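# Put phone on comic book, laptop onto its stand

## Task

Set the phone down so it lies flat with all of it resting on the comic book, and set the laptop, shut, onto the laptop stand with its lid side facing up and one of its long edges resting against the stand's lips; when finished, neither gripper may be in contact with the phone or the laptop.

## Robot and tools

Robot: two arms, left_arm and right_arm, each ending in a two-finger gripper. Fingers extend along the gripper's +z axis and spread apart along its y axis. The reported hand position is the spot between the finger pads, roughly 1 cm short of the tips.

Frame: everything uses the scene frame. Its origin sits at table-top height, halfway between the two arms' nominal bases. +z points up, +x points out across the table, and left_arm is on the +y side (arm names do not match image left/right). Real bases are shifted from nominal; a BASES line, if present, gives their calibrated spots. Reported poses may be off by a few centimetres, more at long reach.

The 14-number row (shared by execute_actions and move): one flat list covering both arms, every value between -1 and 1. Numbers 1-7 belong to left_arm: dx, dy, dz, rx, ry, rz, opening; numbers 8-14 are the same seven for right_arm. Always send all 14, even if one arm stays still. dx, dy, dz are an offset, not a pose: a shift along the scene axes measured from that arm's Hand target as it stood when the action or move began. rx, ry, rz together form one rotation vector, turning the gripper about its Hand target position. Scale: 1.0 equals 0.6 m for positions and 180 degrees for rotations. An offset vector longer than 1.0 may be shortened. Sending six zeros re-requests the current Hand target. The opening is absolute, not an offset: +1 fully open (0.094 m), -1 fully shut. A 0 there is a real command, so to keep a gripper as is, resend its present value.

execute_actions(actions, cameras): actions is a list of actions; each action is a table of up to 15 rows, each row applied for one 1/30 s step, the last row held if the table is short, 15 steps per action. Every row in an action counts from the action's starting Hand target, not from the previous row; a new action starts from the new Hand target, so repeating an offset moves further. An empty list just reports state and images. cameras picks images: omitted, null or ["all"] gives all, [] gives none; names are cam_head_left and cam_head_right (896x504 each).

move(target, speed, blend, opening_speed, blocking, cameras): drives grippers along straight lines. target is one 14-number row, or a list of up to 15 rows, all counted from the same starting Hand targets. speed is path top speed in m/s (0.002 to 4.3, default 0.25; rotation up to twice that in rad/s), one value or one per target. blend (m) rounds corners in a list. opening_speed (per second on the -1..1 scale, at least 0.2) makes fingers change gradually; use a low value when closing on something fragile. blocking=false returns early while the move continues. Moves last at most 10 s and do not avoid obstacles or the other arm. The result adds a move: line giving the ending (done, off_target, moving, held, fault) and limits (paced means the sent pose was clipped, held means a check withheld steps). done means within 10 mm and 2 degrees; neither done nor off_target tells you about contact.

wait(seconds 0 to 10): lets time pass holding the last commands; a running move keeps going. stop(): brakes a running move, needing some distance. zoom_image(camera, region): region [x0, y0, x1, y1] in pixels from the top-left, at most 504 by 504, on the latest image of cam_head_left or cam_head_right. finished_scene(scene): ends the current scene with its number; irreversible, so call it only once the goal holds steadily.

Result lines: end_effector_position (m) and end_effector_quat_wxyz per arm; Hand target (the commanded pose after clipping, the base for next offsets); Tool commands; grip_measured (finger gap on the -1..1 scale, reading up to ~2.7 mm wide when empty and a little narrow on a squeezed part); grip_effort_nm (motor effort, negative closing, not a pad force); Joint positions (last value is the gap in m); Joint velocities, marked within noise when still; joint torques (include arm weight; entries 3 and 4 wrap at ±28 N m). Joint ranges are listed per joint from waist to wrist roll.

Behaviour: orientation commands are clipped to 40 degrees from the current one each step. Friction and weight can leave a gripper a centimetre or more off target; a later command, even all zeros, retries, or send the remaining gap. A blocked arm keeps pushing until commanded back past its gripper. To release, command an opening well above grip_measured. Pads squeeze about 50-64 N.

Avoid: anything leaving the table or set down off it; dropping or releasing moving items; fast contact, slams and hard pushes (faster moves and targets deeper past contact press harder); gripper-on-gripper contact or one gripper closing on the other's fingers; paths near an arm's own base (can flip the shoulder); holding loads or stretched poses too long, which heats motors (MOTOR HOT line at 85 °C, arm drops at 100 °C with an OVER-TEMPERATURE FAULT). Loose objects may occasionally get nudged by outside pushes, so recheck positions before finishing.

Each tool is called after ">>>" as a command line: name --argument value for each argument, lists and objects as JSON in quotes; but a table of rows of numbers goes row by row, as --pt "numbers of a row", without its own name.

## Session

Scene 1 solved. On to scene 2.

>>> execute_actions --actions '[]'

>>> zoom_image --camera "cam_head_left" --region '[120, 100, 620, 360]'

>>> zoom_image --camera "cam_head_right" --region '[120, 100, 620, 360]'

Scene clock: 0.00 s.
left_arm: end_effector_position=(+0.5762, +0.0326, +0.2203) grip_measured=+1.000 grip_effort_nm=n/a end_effector_quat_wxyz=(+0.373, -0.189, +0.872, +0.255) | right_arm: end_effector_position=(+0.2773, -0.6663, +0.2408) grip_measured=+1.000 grip_effort_nm=n/a end_effector_quat_wxyz=(+0.133, +0.606, +0.784, +0.005)
Joint positions: left_arm=[-0.632 1.766 1.516 -1.115 -0.923 -0.928 0.094] | right_arm=[-0.891 1.408 1.311 -1.216 -0.069 0.44 0.094]
Joint velocities: within noise
Joint torques (N m): no reading
Motor temperatures (°C): left_arm=[22 26 36 24 27 24 28] | right_arm=[26 32 35 25 24 23 25]
Heat: left arm: hottest elbow 36 °C; right arm: hottest elbow 35 °C.
Hand target: left_arm +0.5823, +0.0284, +0.2385; +0.386, -0.198, +0.868, +0.242 | right_arm +0.2820, -0.6720, +0.2484; +0.142, +0.605, +0.783, +0.003
Tool commands: left_gripper/opening=+1.0 right_gripper/opening=+1.0

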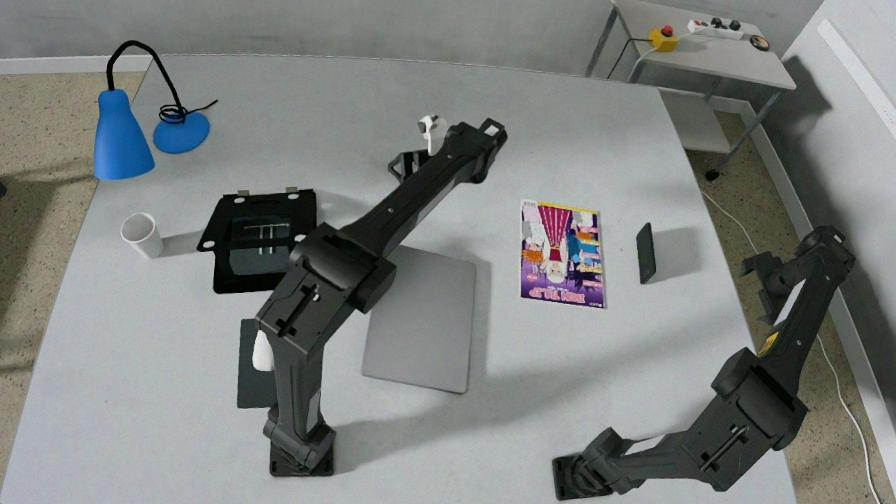

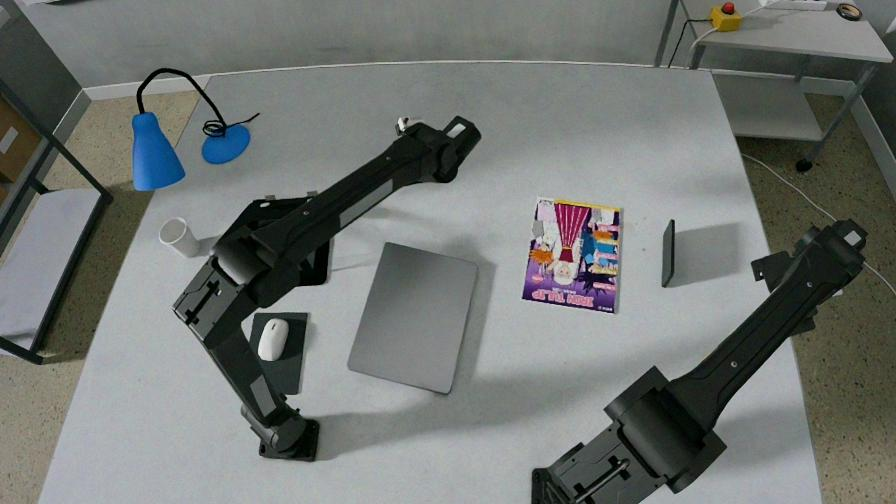

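Scaled by 1.008.

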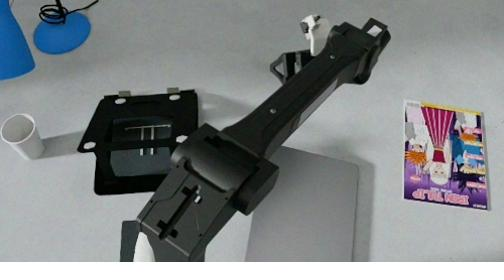

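Scaled by 1.008.

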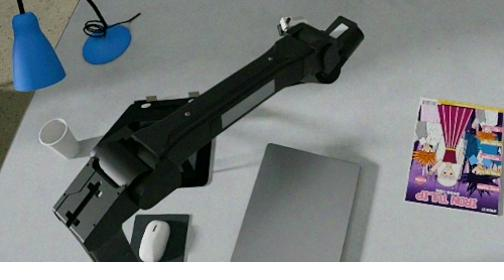

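>>> zoom_image --camera "cam_head_right" --region '[340, 220, 500, 400]'

>>> zoom_image --camera "cam_head_left" --region '[350, 230, 510, 410]'

>>> zoom_image --camera "cam_head_left" --region '[510, 180, 730, 320]'

>>> zoom_image --camera "cam_head_left" --region '[180, 170, 340, 310]'

Scaled by 2.800.

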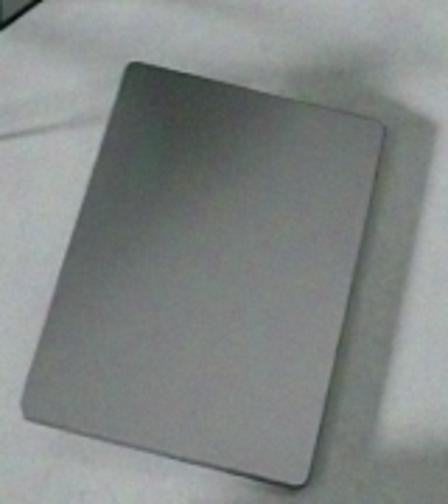

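Scaled by 2.800.

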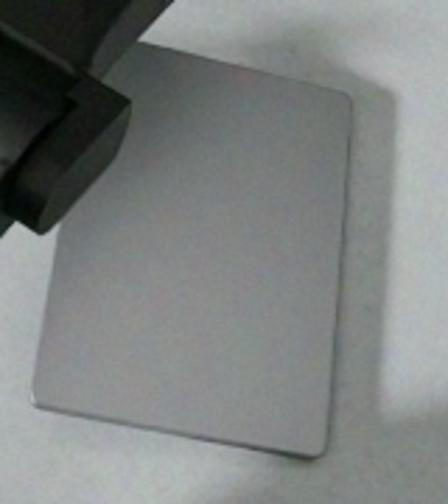

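Scaled by 2.291.

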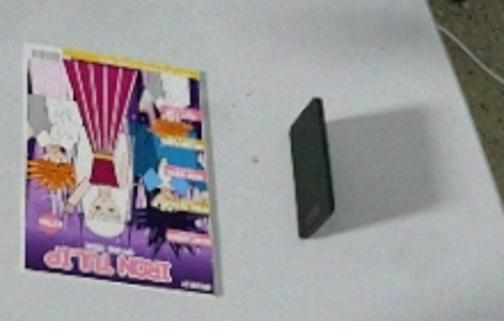

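Scaled by 3.150.

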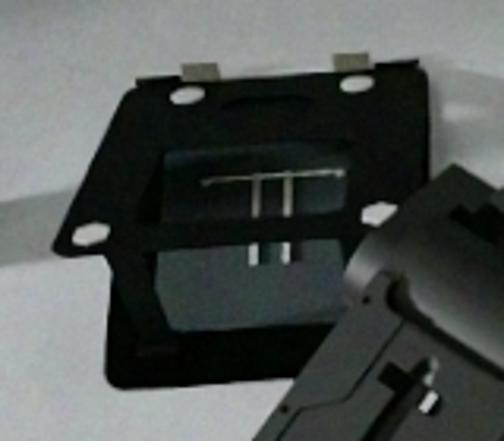

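>>> move --target '[-0.317,0.883,0.167,0,0,0.334,0,0.355,0.26,0.0,-0.006,0.099,0.443,1.0]' --speed 0.3

>>> zoom_image --camera "cam_head_left" --region '[340, 220, 510, 410]'

>>> zoom_image --camera "cam_head_right" --region '[340, 220, 510, 410]'

>>> zoom_image --camera "cam_head_left" --region '[560, 160, 740, 320]'

Scene clock: 47.37 s.
left_arm: end_effector_position=(+0.3766, +0.5479, +0.3136) grip_measured=+0.002 grip_effort_nm=-0.081 end_effector_quat_wxyz=(+0.187, -0.596, +0.663, +0.412) | right_arm: end_effector_position=(+0.4787, -0.5126, +0.2438) grip_measured=+1.000 grip_effort_nm=-0.007 end_effector_quat_wxyz=(-0.007, -0.036, +0.999, +0.003)
Joint positions: left_arm=[0.392 1.421 1.35 -1.348 -0.931 -0.968 0.047] | right_arm=[-0.385 1.784 1.793 -1.595 0.001 -0.451 0.094]
Joint velocities: within noise
Joint torques (N m): left_arm=[-1.32 -11.75 16.85 0.92 -0.48 0.05] | right_arm=[0.79 -17.67 12.98 -0.18 0.08 0.07]
Motor temperatures (°C): left_arm=[22 29 41 24 27 24 27] | right_arm=[26 34 46 25 24 23 25]
Heat: left arm: hottest elbow 41 °C; right arm: hottest elbow 46 °C.
Hand target: left_arm +0.3922, +0.5581, +0.3387; +0.213, -0.606, +0.652, +0.403 | right_arm +0.4950, -0.5160, +0.2484; -0.001, -0.043, +0.999, -0.001
Off the commanded pose: left_arm 0.031 m, 4 deg | right_arm 0.017 m, 1 deg.
move: off_target (left_arm, right_arm)

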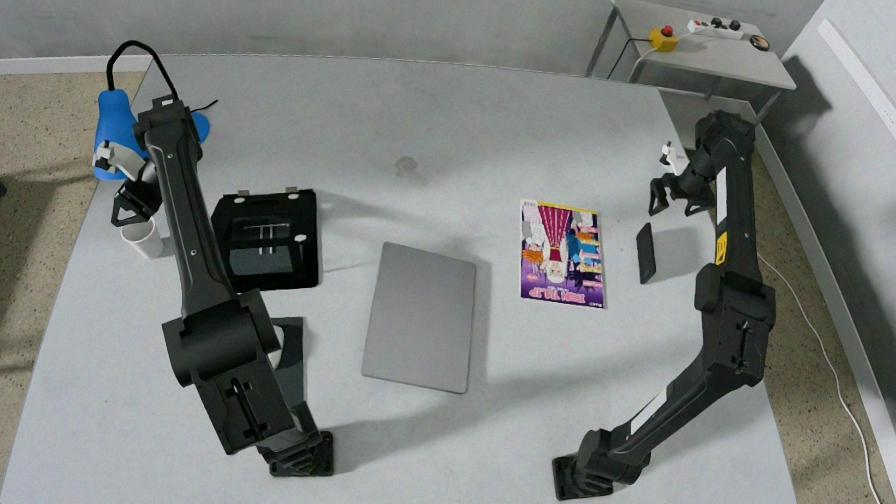

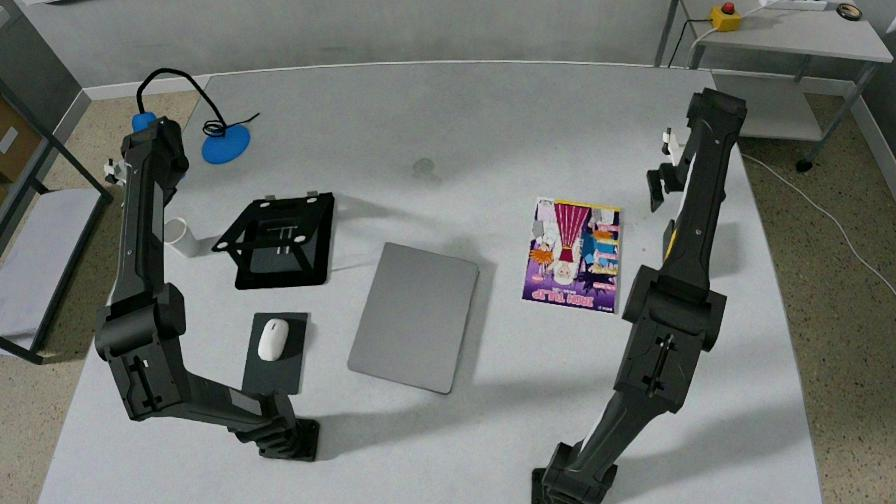

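Scaled by 2.653.

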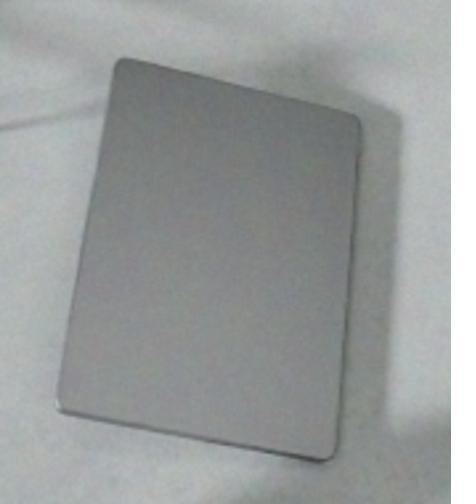

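Scaled by 2.653.

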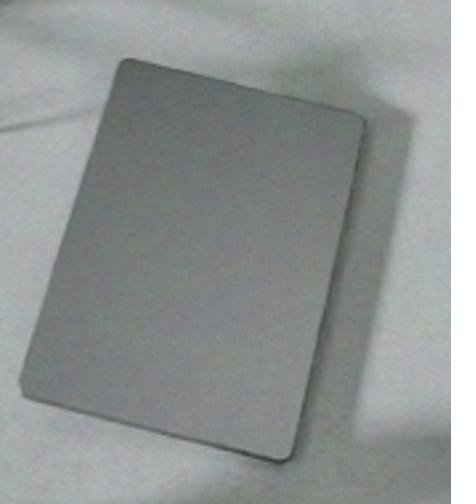

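Scaled by 2.800.

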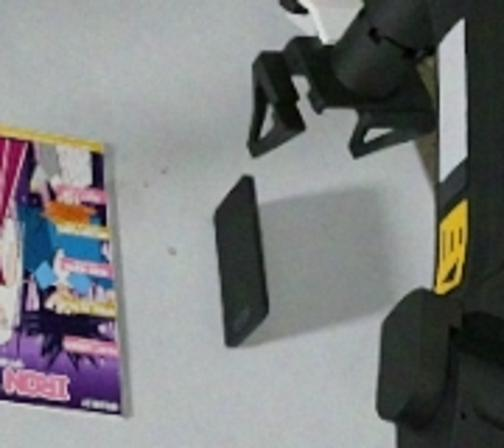

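>>> move --target '[0,0,0,0,0,0,0,0.017,-0.004,-0.308,0,0,0,1.0]' --speed 0.2

>>> zoom_image --camera "cam_head_left" --region '[560, 160, 740, 320]'

>>> zoom_image --camera "cam_head_right" --region '[580, 160, 760, 320]'

Scene clock: 107.93 s.
left_arm: end_effector_position=(+0.3766, +0.5479, +0.3136) grip_measured=+0.002 grip_effort_nm=-0.081 end_effector_quat_wxyz=(+0.186, -0.596, +0.663, +0.412) | right_arm: end_effector_position=(+0.5043, -0.5228, +0.0809) grip_measured=+1.000 grip_effort_nm=-0.017 end_effector_quat_wxyz=(+0.009, -0.036, +0.999, -0.004)
Joint positions: left_arm=[0.392 1.421 1.35 -1.348 -0.931 -0.967 0.047] | right_arm=[-0.385 1.913 1.545 -1.182 0.001 -0.452 0.094]
Joint velocities: within noise
Joint torques (N m): left_arm=[-0.91 -12.22 16.76 0.98 -0.45 0.1] | right_arm=[0.97 -20.89 7.75 0.55 0.07 0.11]
Motor temperatures (°C): left_arm=[22 28 45 24 27 24 27] | right_arm=[26 35 55 25 24 23 25]
Heat: left arm: hottest elbow 45 °C; right arm: hottest elbow 55 °C.
Hand target: left_arm +0.3922, +0.5581, +0.3387; +0.214, -0.606, +0.652, +0.403 | right_arm +0.5052, -0.5184, +0.0635; -0.001, -0.043, +0.999, -0.001
Off the commanded pose: left_arm 0.031 m, 4 deg | right_arm 0.018 m, 1 deg.
move: off_target (left_arm, right_arm)

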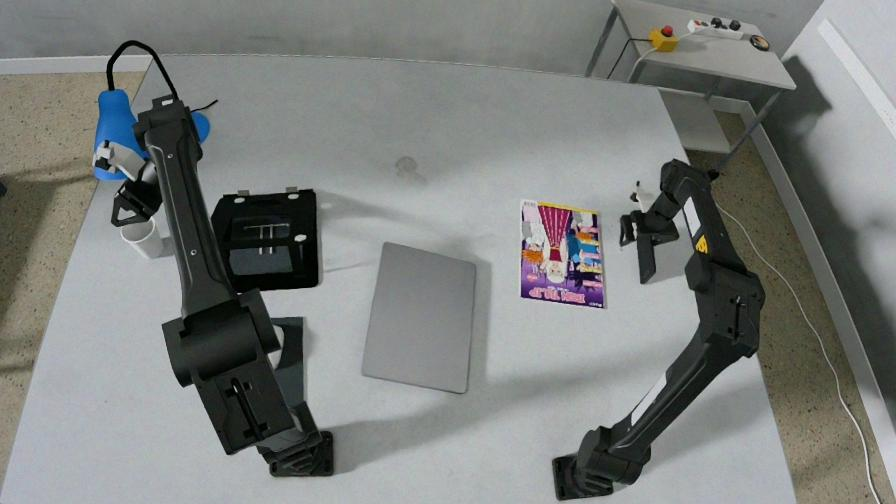

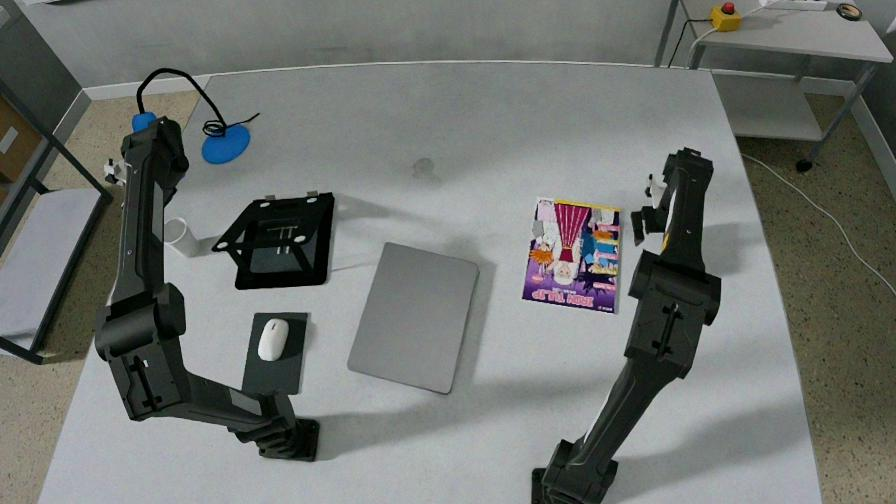

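Scaled by 2.800.

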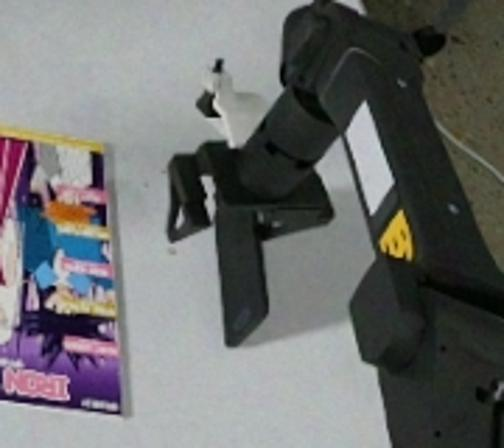

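Scaled by 2.800.

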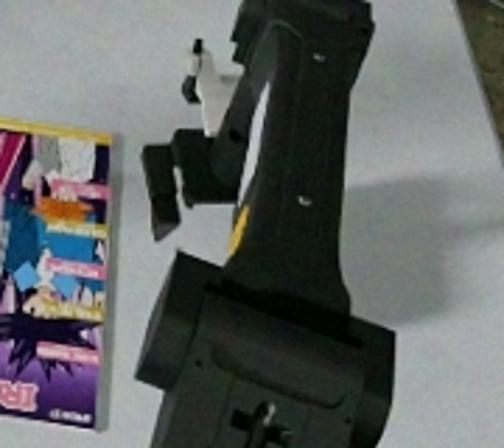

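>>> move --target '[0,0,0,0,0,0,0,-0.055,0.008,-0.03,0,0,0,1.0]' --speed 0.15

>>> zoom_image --camera "cam_head_left" --region '[560, 160, 740, 320]'

Scene clock: 112.17 s.
left_arm: end_effector_position=(+0.3766, +0.5479, +0.3136) grip_measured=+0.002 grip_effort_nm=-0.085 end_effector_quat_wxyz=(+0.186, -0.596, +0.663, +0.412) | right_arm: end_effector_position=(+0.4749, -0.5112, +0.0435) grip_measured=+1.000 grip_effort_nm=-0.017 end_effector_quat_wxyz=(-0.006, -0.042, +0.999, +0.002)
Joint positions: left_arm=[0.392 1.421 1.35 -1.348 -0.931 -0.967 0.047] | right_arm=[-0.385 1.898 1.413 -1.099 0.001 -0.463 0.094]
Joint velocities: within noise
Joint torques (N m): left_arm=[-1.38 -12.1 16.7 1.02 -0.5 0.01] | right_arm=[-0.03 -22.53 6.95 0.49 0.06 0.08]
Motor temperatures (°C): left_arm=[22 28 46 24 27 24 27] | right_arm=[26 36 53 25 24 23 25]
Heat: left arm: hottest elbow 46 °C; right arm: hottest elbow 53 °C.
Hand target: left_arm +0.3922, +0.5581, +0.3388; +0.214, -0.606, +0.652, +0.403 | right_arm +0.4722, -0.5136, +0.0456; -0.001, -0.043, +0.999, -0.001
Off the commanded pose: left_arm 0.031 m, 4 deg | right_arm 0.004 m, 1 deg.
move: off_target (left_arm)

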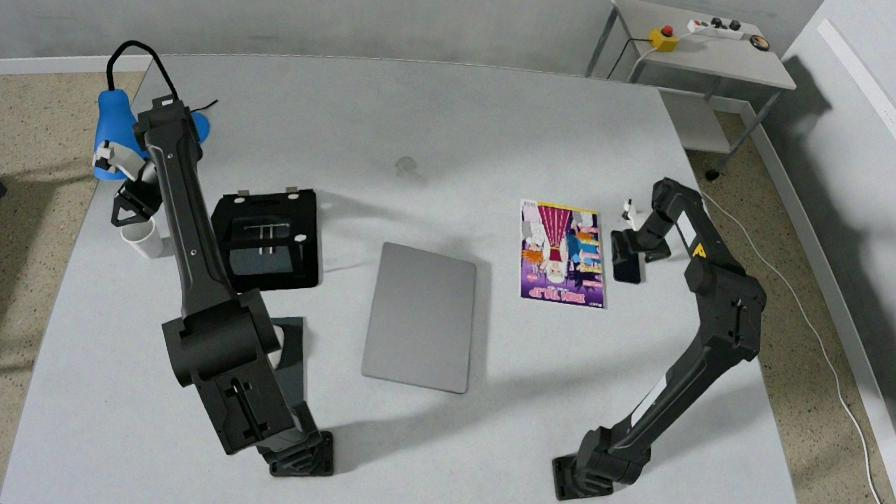

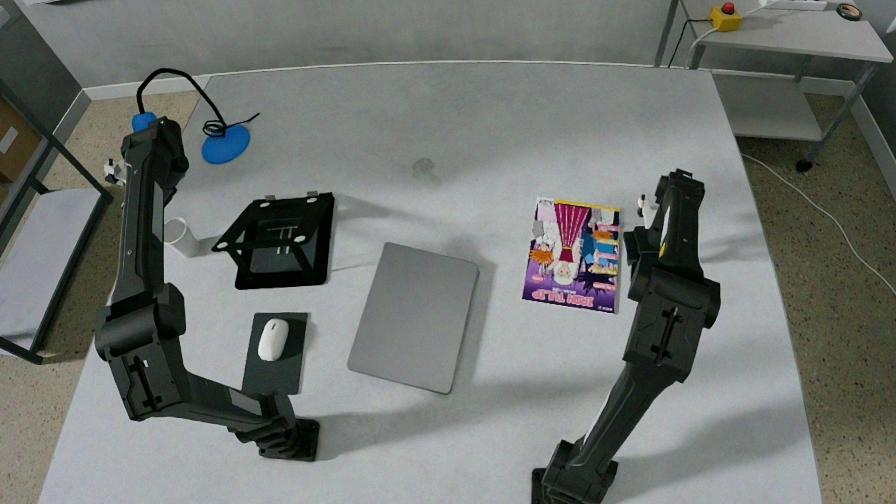

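Scaled by 2.800.

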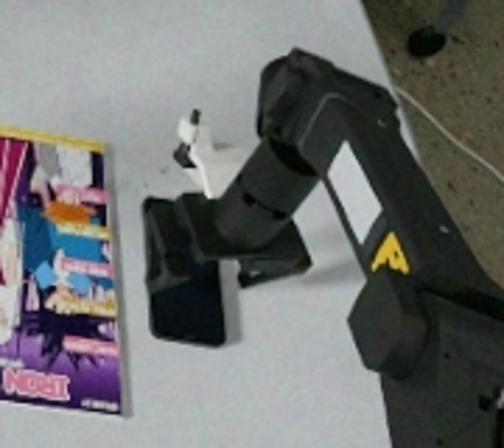

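>>> move --target '[0,0,0,0,0,0,0,0,0,0.2,0,0,0,1.0]' --speed 0.15

>>> zoom_image --camera "cam_head_left" --region '[560, 160, 740, 320]'

>>> zoom_image --camera "cam_head_right" --region '[580, 160, 760, 320]'

Scene clock: 116.93 s.
left_arm: end_effector_position=(+0.3766, +0.5479, +0.3136) grip_measured=+0.002 grip_effort_nm=-0.081 end_effector_quat_wxyz=(+0.186, -0.596, +0.663, +0.412) | right_arm: end_effector_position=(+0.4583, -0.5045, +0.1460) grip_measured=+1.000 grip_effort_nm=-0.012 end_effector_quat_wxyz=(-0.020, -0.042, +0.999, +0.009)
Joint positions: left_arm=[0.392 1.421 1.35 -1.348 -0.931 -0.967 0.047] | right_arm=[-0.385 1.777 1.524 -1.362 0.001 -0.464 0.094]
Joint velocities: within noise
Joint torques (N m): left_arm=[-1.08 -12.04 16.72 0.95 -0.5 0.04] | right_arm=[0.03 -20.42 12.26 -0.27 0.07 0.09]
Motor temperatures (°C): left_arm=[22 28 46 24 27 24 27] | right_arm=[26 36 52 25 24 23 25]
Heat: left arm: hottest elbow 46 °C; right arm: hottest elbow 52 °C.
Hand target: left_arm +0.3922, +0.5581, +0.3388; +0.214, -0.606, +0.652, +0.403 | right_arm +0.4722, -0.5136, +0.1658; -0.001, -0.043, +0.999, -0.001
Off the commanded pose: left_arm 0.031 m, 4 deg | right_arm 0.026 m, 2 deg.
move: off_target (left_arm, right_arm)

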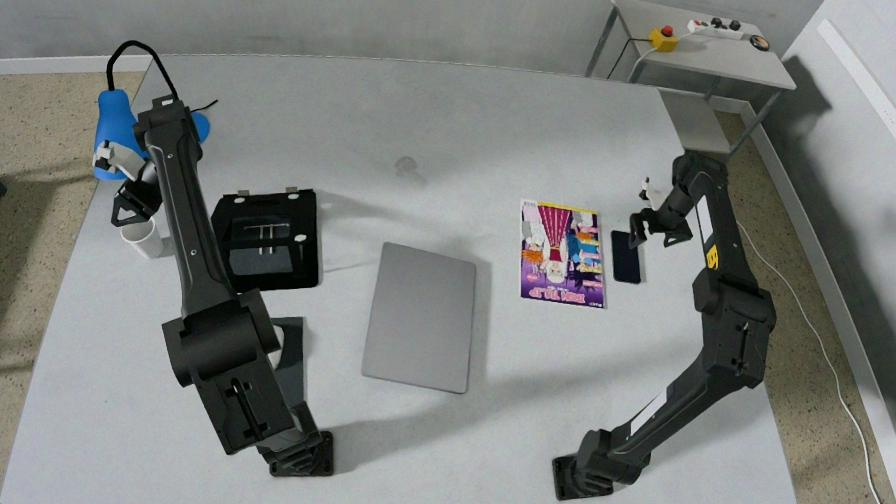

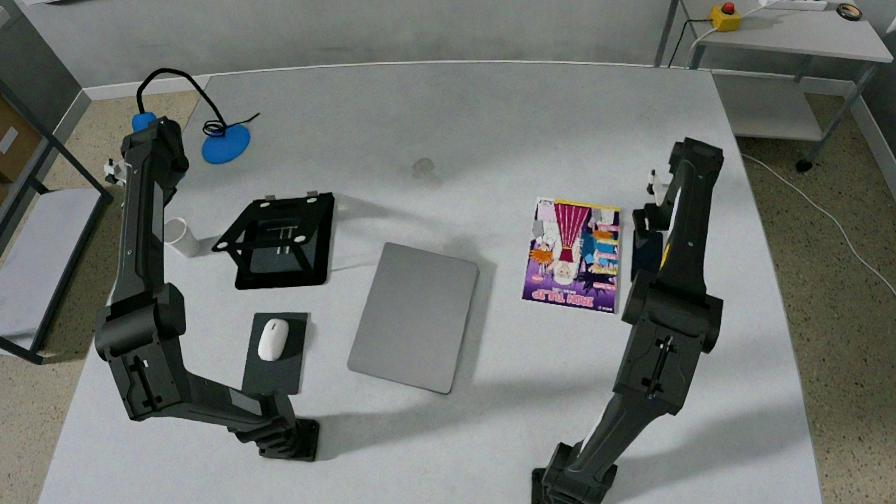

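Scaled by 2.800.

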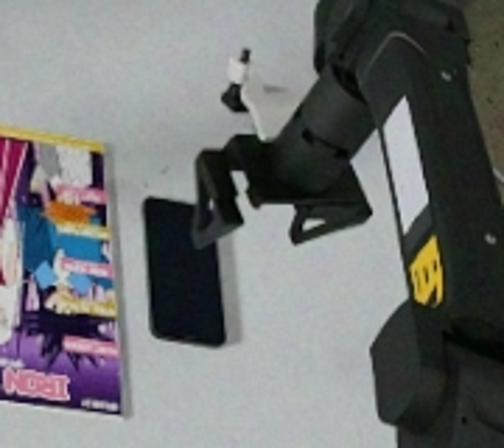

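Scaled by 2.800.

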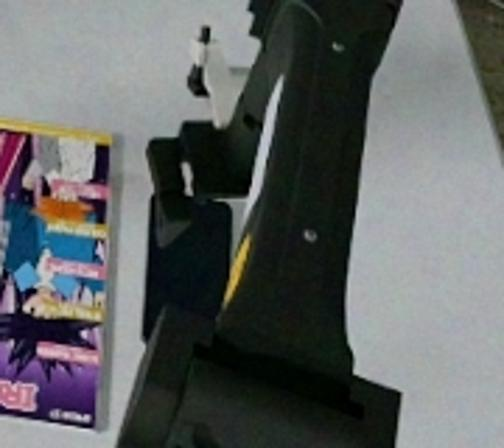

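>>> move --target '[0,0,0,0,0,0,0,0.012,0.052,-0.19,0,0,0,1.0]' --speed 0.15

>>> zoom_image --camera "cam_head_left" --region '[560, 180, 720, 320]'

>>> zoom_image --camera "cam_head_right" --region '[580, 180, 740, 320]'

Scene clock: 125.10 s.
left_arm: end_effector_position=(+0.3766, +0.5479, +0.3136) grip_measured=+0.002 grip_effort_nm=-0.085 end_effector_quat_wxyz=(+0.186, -0.596, +0.663, +0.412) | right_arm: end_effector_position=(+0.4795, -0.4880, +0.0682) grip_measured=+1.000 grip_effort_nm=-0.012 end_effector_quat_wxyz=(+0.010, -0.042, +0.999, -0.004)
Joint positions: left_arm=[0.392 1.421 1.35 -1.348 -0.931 -0.967 0.047] | right_arm=[-0.342 1.841 1.399 -1.108 0.001 -0.421 0.094]
Joint velocities: within noise
Joint torques (N m): left_arm=[-1.14 -12.4 16.81 0.94 -0.48 0.1] | right_arm=[1.08 -19.02 7.09 0.58 0.05 0.22]
Motor temperatures (°C): left_arm=[22 28 46 24 27 24 27] | right_arm=[26 37 52 25 24 23 25]
Heat: left arm: hottest elbow 46 °C; right arm: hottest elbow 52 °C.
Hand target: left_arm +0.3922, +0.5581, +0.3388; +0.214, -0.606, +0.652, +0.403 | right_arm +0.4794, -0.4824, +0.0516; -0.001, -0.043, +0.999, -0.001
Off the commanded pose: left_arm 0.031 m, 4 deg | right_arm 0.017 m, 1 deg.
move: off_target (left_arm, right_arm)

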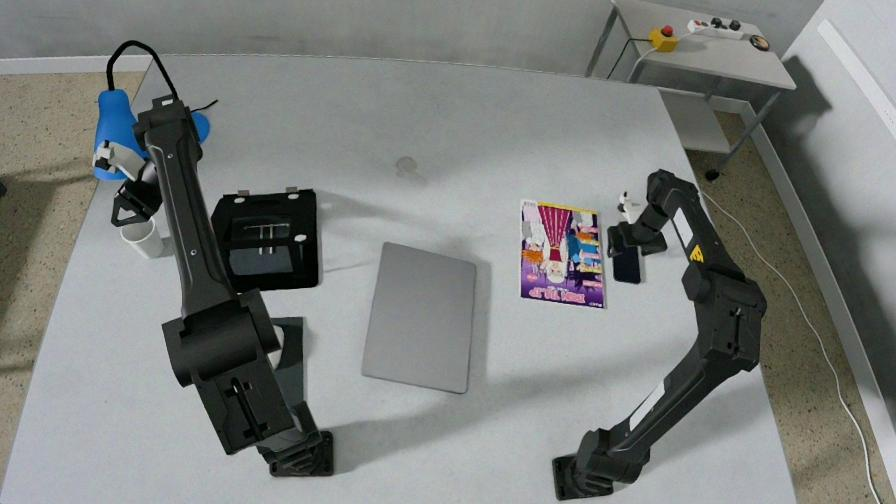

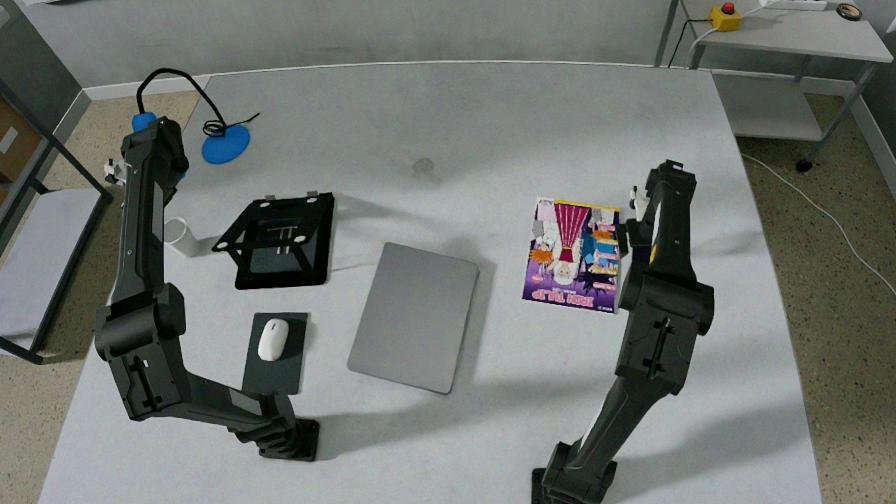

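Scaled by 3.150.

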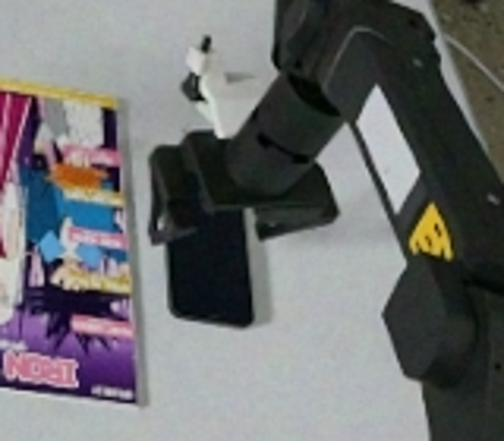

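Scaled by 3.150.

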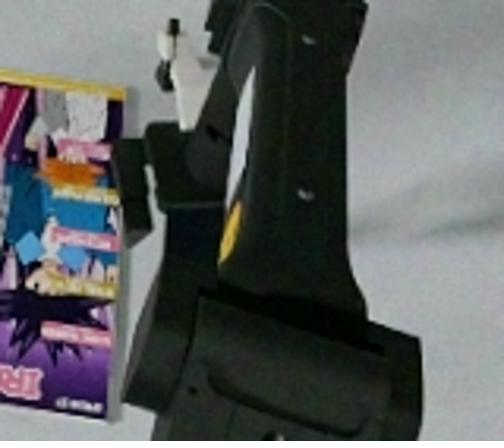

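>>> move --target '[0,0,0,0,0,0,0,0,0,-0.05,0,0,0,1.0]' --speed 0.15

>>> zoom_image --camera "cam_head_left" --region '[580, 210, 680, 310]'

Scene clock: 131.20 s.
left_arm: end_effector_position=(+0.3766, +0.5479, +0.3136) grip_measured=+0.002 grip_effort_nm=-0.085 end_effector_quat_wxyz=(+0.186, -0.596, +0.663, +0.412) | right_arm: end_effector_position=(+0.4816, -0.4887, +0.0409) grip_measured=+1.000 grip_effort_nm=-0.012 end_effector_quat_wxyz=(+0.012, -0.042, +0.999, -0.005)
Joint positions: left_arm=[0.392 1.421 1.35 -1.348 -0.931 -0.967 0.047] | right_arm=[-0.342 1.875 1.37 -1.039 0.001 -0.42 0.094]
Joint velocities: within noise
Joint torques (N m): left_arm=[-0.85 -11.93 16.95 0.96 -0.53 0.09] | right_arm=[1.26 -19.08 7.16 0.58 0.05 0.22]
Motor temperatures (°C): left_arm=[22 28 46 24 27 24 27] | right_arm=[26 36 50 25 24 23 25]
Heat: left arm: hottest elbow 46 °C; right arm: hottest elbow 50 °C.
Hand target: left_arm +0.3922, +0.5581, +0.3388; +0.214, -0.606, +0.652, +0.403 | right_arm +0.4793, -0.4824, +0.0217; -0.001, -0.043, +0.999, -0.001
Off the commanded pose: left_arm 0.031 m, 4 deg | right_arm 0.021 m, 2 deg.
move: off_target (left_arm, right_arm)

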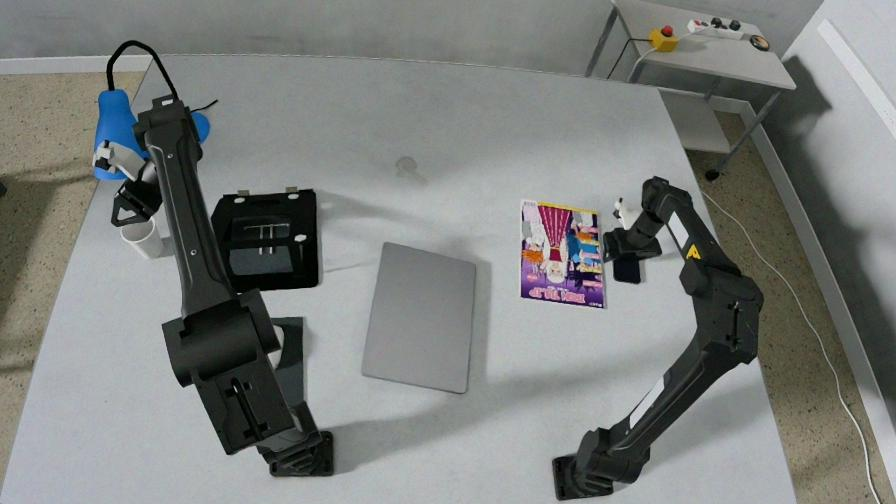

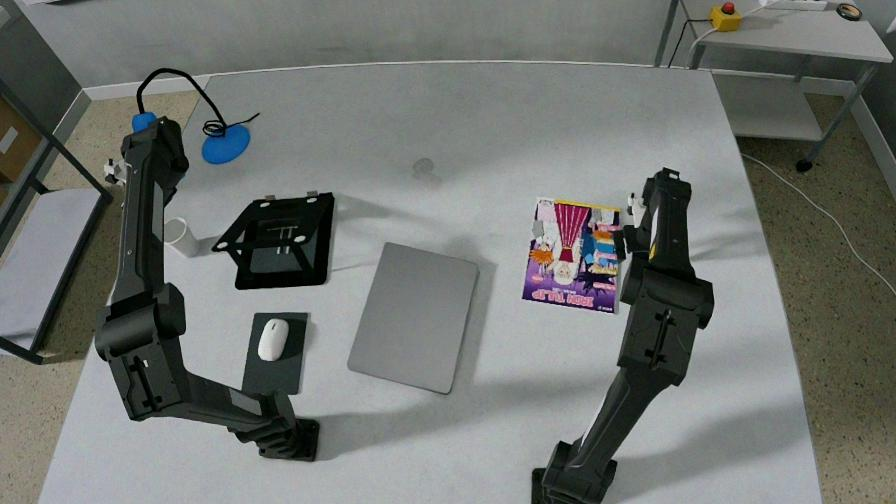

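Scaled by 5.040.

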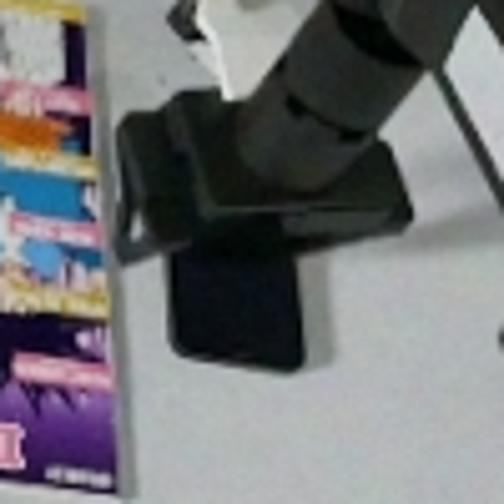

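>>> move --pt "0 0 0 0 0 0 0 0 -0.035 0.01 0 0 0 1.0" --pt "0 0 0 0 0 0 0 0 -0.037 -0.04 0 0 0 1.0" --speed 0.08

>>> zoom_image --camera "cam_head_left" --region '[580, 210, 680, 310]'

Scene clock: 136.00 s.
left_arm: end_effector_position=(+0.3766, +0.5479, +0.3136) grip_measured=+0.002 grip_effort_nm=-0.081 end_effector_quat_wxyz=(+0.186, -0.596, +0.663, +0.412) | right_arm: end_effector_position=(+0.4843, -0.5001, +0.0209) grip_measured=+1.000 grip_effort_nm=-0.017 end_effector_quat_wxyz=(+0.013, -0.044, +0.999, -0.007)
Joint positions: left_arm=[0.392 1.421 1.35 -1.348 -0.931 -0.967 0.047] | right_arm=[-0.36 1.914 1.37 -0.997 0.002 -0.443 0.094]
Joint velocities: within noise
Joint torques (N m): left_arm=[-0.97 -12.75 16.81 1.07 -0.48 0.08] | right_arm=[-0.15 -18.02 7.12 0.62 -0.04 0.14]
Motor temperatures (°C): left_arm=[22 28 47 24 27 24 27] | right_arm=[26 37 49 25 24 23 25]
Heat: left arm: hottest elbow 47 °C; right arm: hottest elbow 49 °C.
Hand target: left_arm +0.3922, +0.5581, +0.3388; +0.214, -0.606, +0.652, +0.403 | right_arm +0.4794, -0.5045, -0.0024; -0.001, -0.043, +0.999, -0.001
Off the commanded pose: left_arm 0.031 m, 4 deg | right_arm 0.024 m, 2 deg.
move: off_target (left_arm, right_arm)

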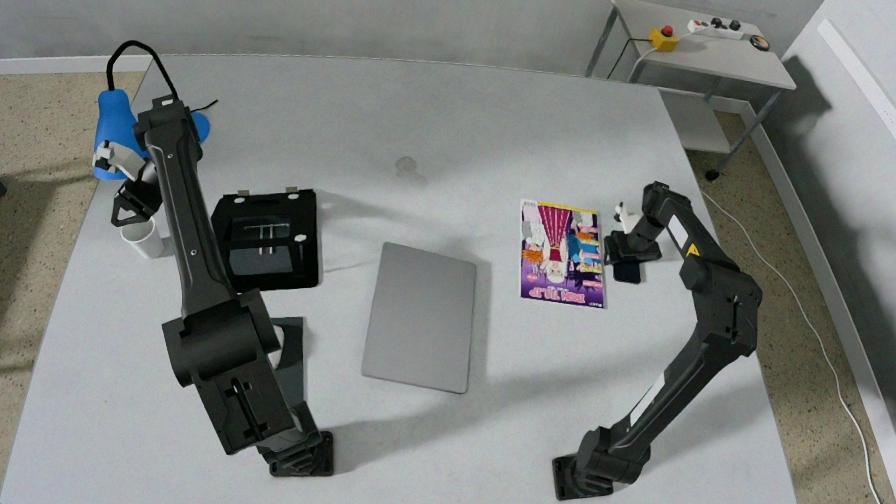

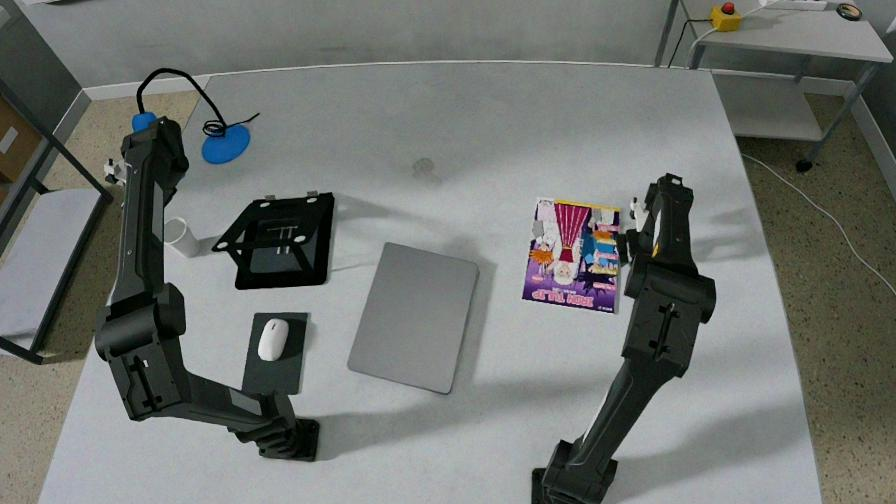

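Scaled by 5.040.

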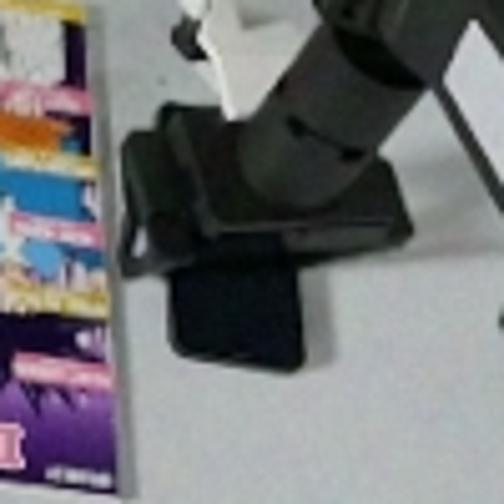

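>>> move --pt "0 0 0 0 0 0 0 0 -0.02 0.02 0 0 0 1.0" --pt "0 0 0 0 0 0 0 0 -0.028 -0.015 0 0 0 1.0" --speed 0.08

>>> zoom_image --camera "cam_head_left" --region '[580, 210, 680, 310]'

Scene clock: 139.47 s.
left_arm: end_effector_position=(+0.3766, +0.5479, +0.3136) grip_measured=+0.002 grip_effort_nm=-0.081 end_effector_quat_wxyz=(+0.186, -0.596, +0.663, +0.412) | right_arm: end_effector_position=(+0.4793, -0.5140, +0.0135) grip_measured=+1.000 grip_effort_nm=-0.012 end_effector_quat_wxyz=(+0.012, -0.044, +0.999, -0.003)
Joint positions: left_arm=[0.392 1.421 1.35 -1.348 -0.931 -0.967 0.047] | right_arm=[-0.389 1.928 1.37 -0.989 -0.004 -0.472 0.094]
Joint velocities: within noise
Joint torques (N m): left_arm=[-0.85 -11.93 16.76 0.92 -0.51 0.08] | right_arm=[-0.32 -17.61 8.16 0.77 0.2 0.13]
Motor temperatures (°C): left_arm=[22 28 47 24 27 24 27] | right_arm=[26 37 48 25 24 23 25]
Heat: left arm: hottest elbow 47 °C; right arm: hottest elbow 48 °C.
Hand target: left_arm +0.3922, +0.5581, +0.3388; +0.213, -0.606, +0.652, +0.403 | right_arm +0.4793, -0.5212, -0.0114; -0.001, -0.043, +0.999, -0.001
Off the commanded pose: left_arm 0.031 m, 4 deg | right_arm 0.026 m, 2 deg.
move: off_target (left_arm, right_arm)

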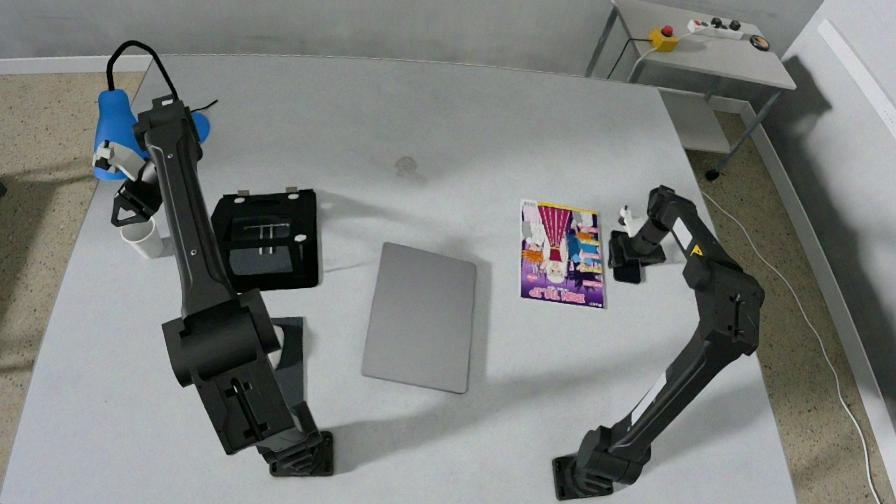

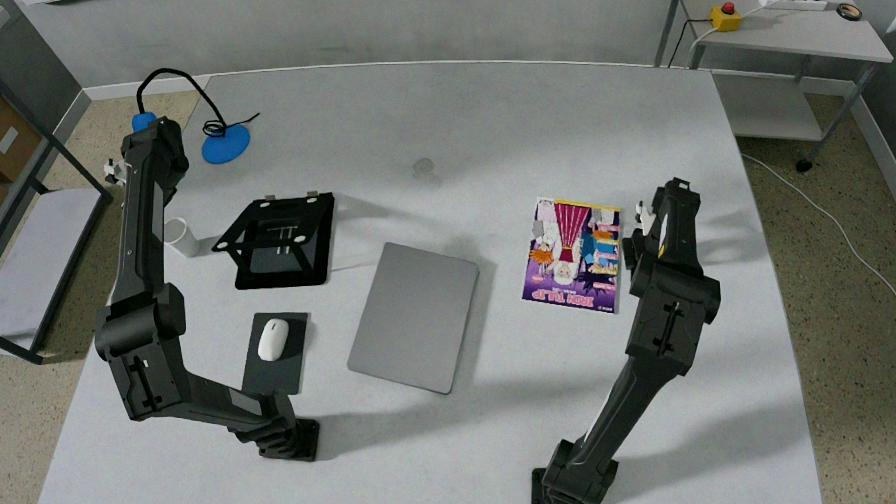

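Scaled by 5.040.

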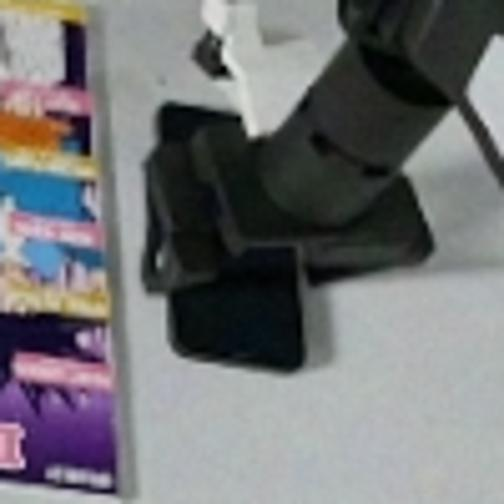

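>>> move --pt "0 0 0 0 0 0 0 0.04 0.0 0.01 0 0 0 1.0" --pt "0 0 0 0 0 0 0 0.04 0.0 0.006 0 0 0 0.55" --speed 0.08 --opening_speed 0.4

>>> zoom_image --camera "cam_head_left" --region '[580, 210, 680, 310]'

Scene clock: 144.67 s.
left_arm: end_effector_position=(+0.3766, +0.5479, +0.3136) grip_measured=+0.002 grip_effort_nm=-0.085 end_effector_quat_wxyz=(+0.186, -0.596, +0.663, +0.412) | right_arm: end_effector_position=(+0.4932, -0.5179, +0.0139) grip_measured=+0.587 grip_effort_nm=-0.989 end_effector_quat_wxyz=(+0.012, -0.045, +0.999, -0.001)
Joint positions: left_arm=[0.392 1.421 1.35 -1.348 -0.931 -0.967 0.047] | right_arm=[-0.387 1.96 1.423 -1.012 -0.007 -0.472 0.075]
Joint velocities: within noise
Joint torques (N m): left_arm=[-0.91 -12.57 16.87 0.98 -0.48 0.06] | right_arm=[0.44 -17.14 10.33 0.24 0.32 0.23]
Motor temperatures (°C): left_arm=[22 28 47 24 27 24 27] | right_arm=[26 37 47 25 24 23 25]
Heat: left arm: hottest elbow 47 °C; right arm: hottest elbow 47 °C.
Hand target: left_arm +0.3922, +0.5581, +0.3388; +0.213, -0.606, +0.652, +0.403 | right_arm +0.5033, -0.5214, -0.0077; -0.001, -0.043, +0.999, -0.001
Off the commanded pose: left_arm 0.031 m, 4 deg | right_arm 0.024 m, 2 deg.
move: off_target (left_arm, right_arm); target 2's new opening was sent with right_arm's hand 0.025 m and 1 deg from that target

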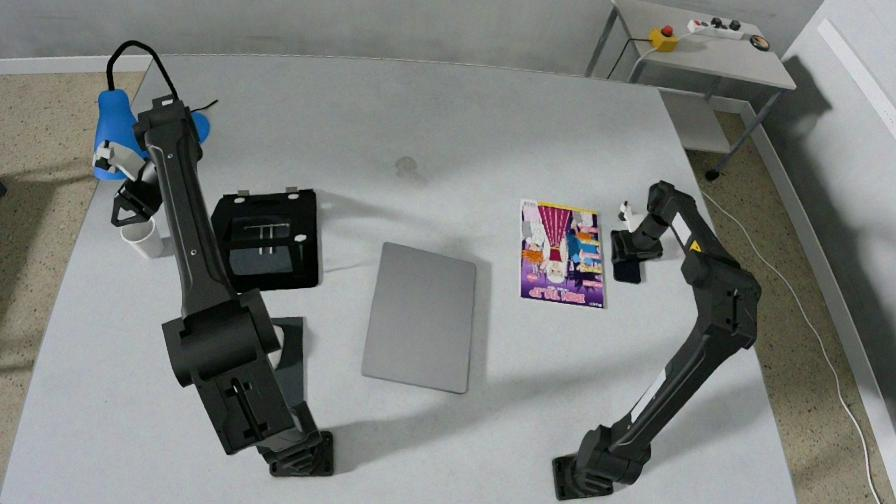

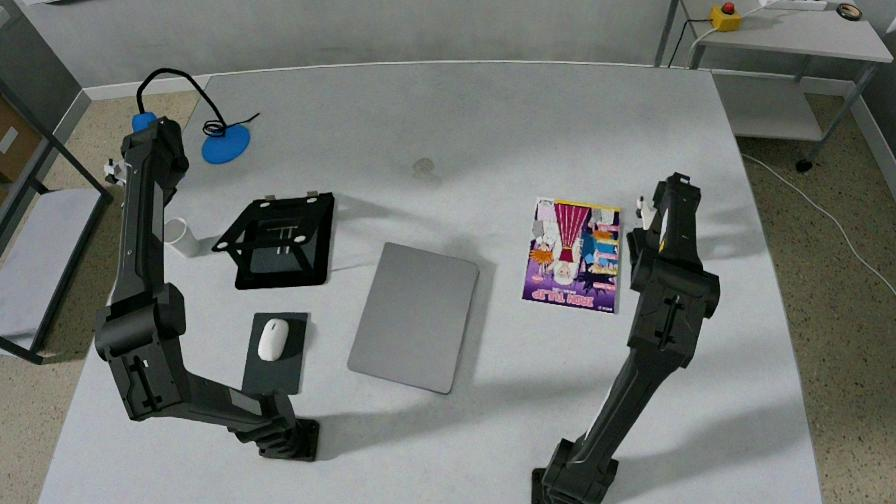

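Scaled by 5.040.

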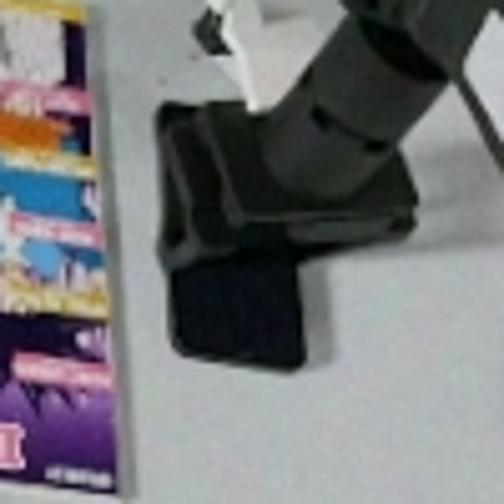

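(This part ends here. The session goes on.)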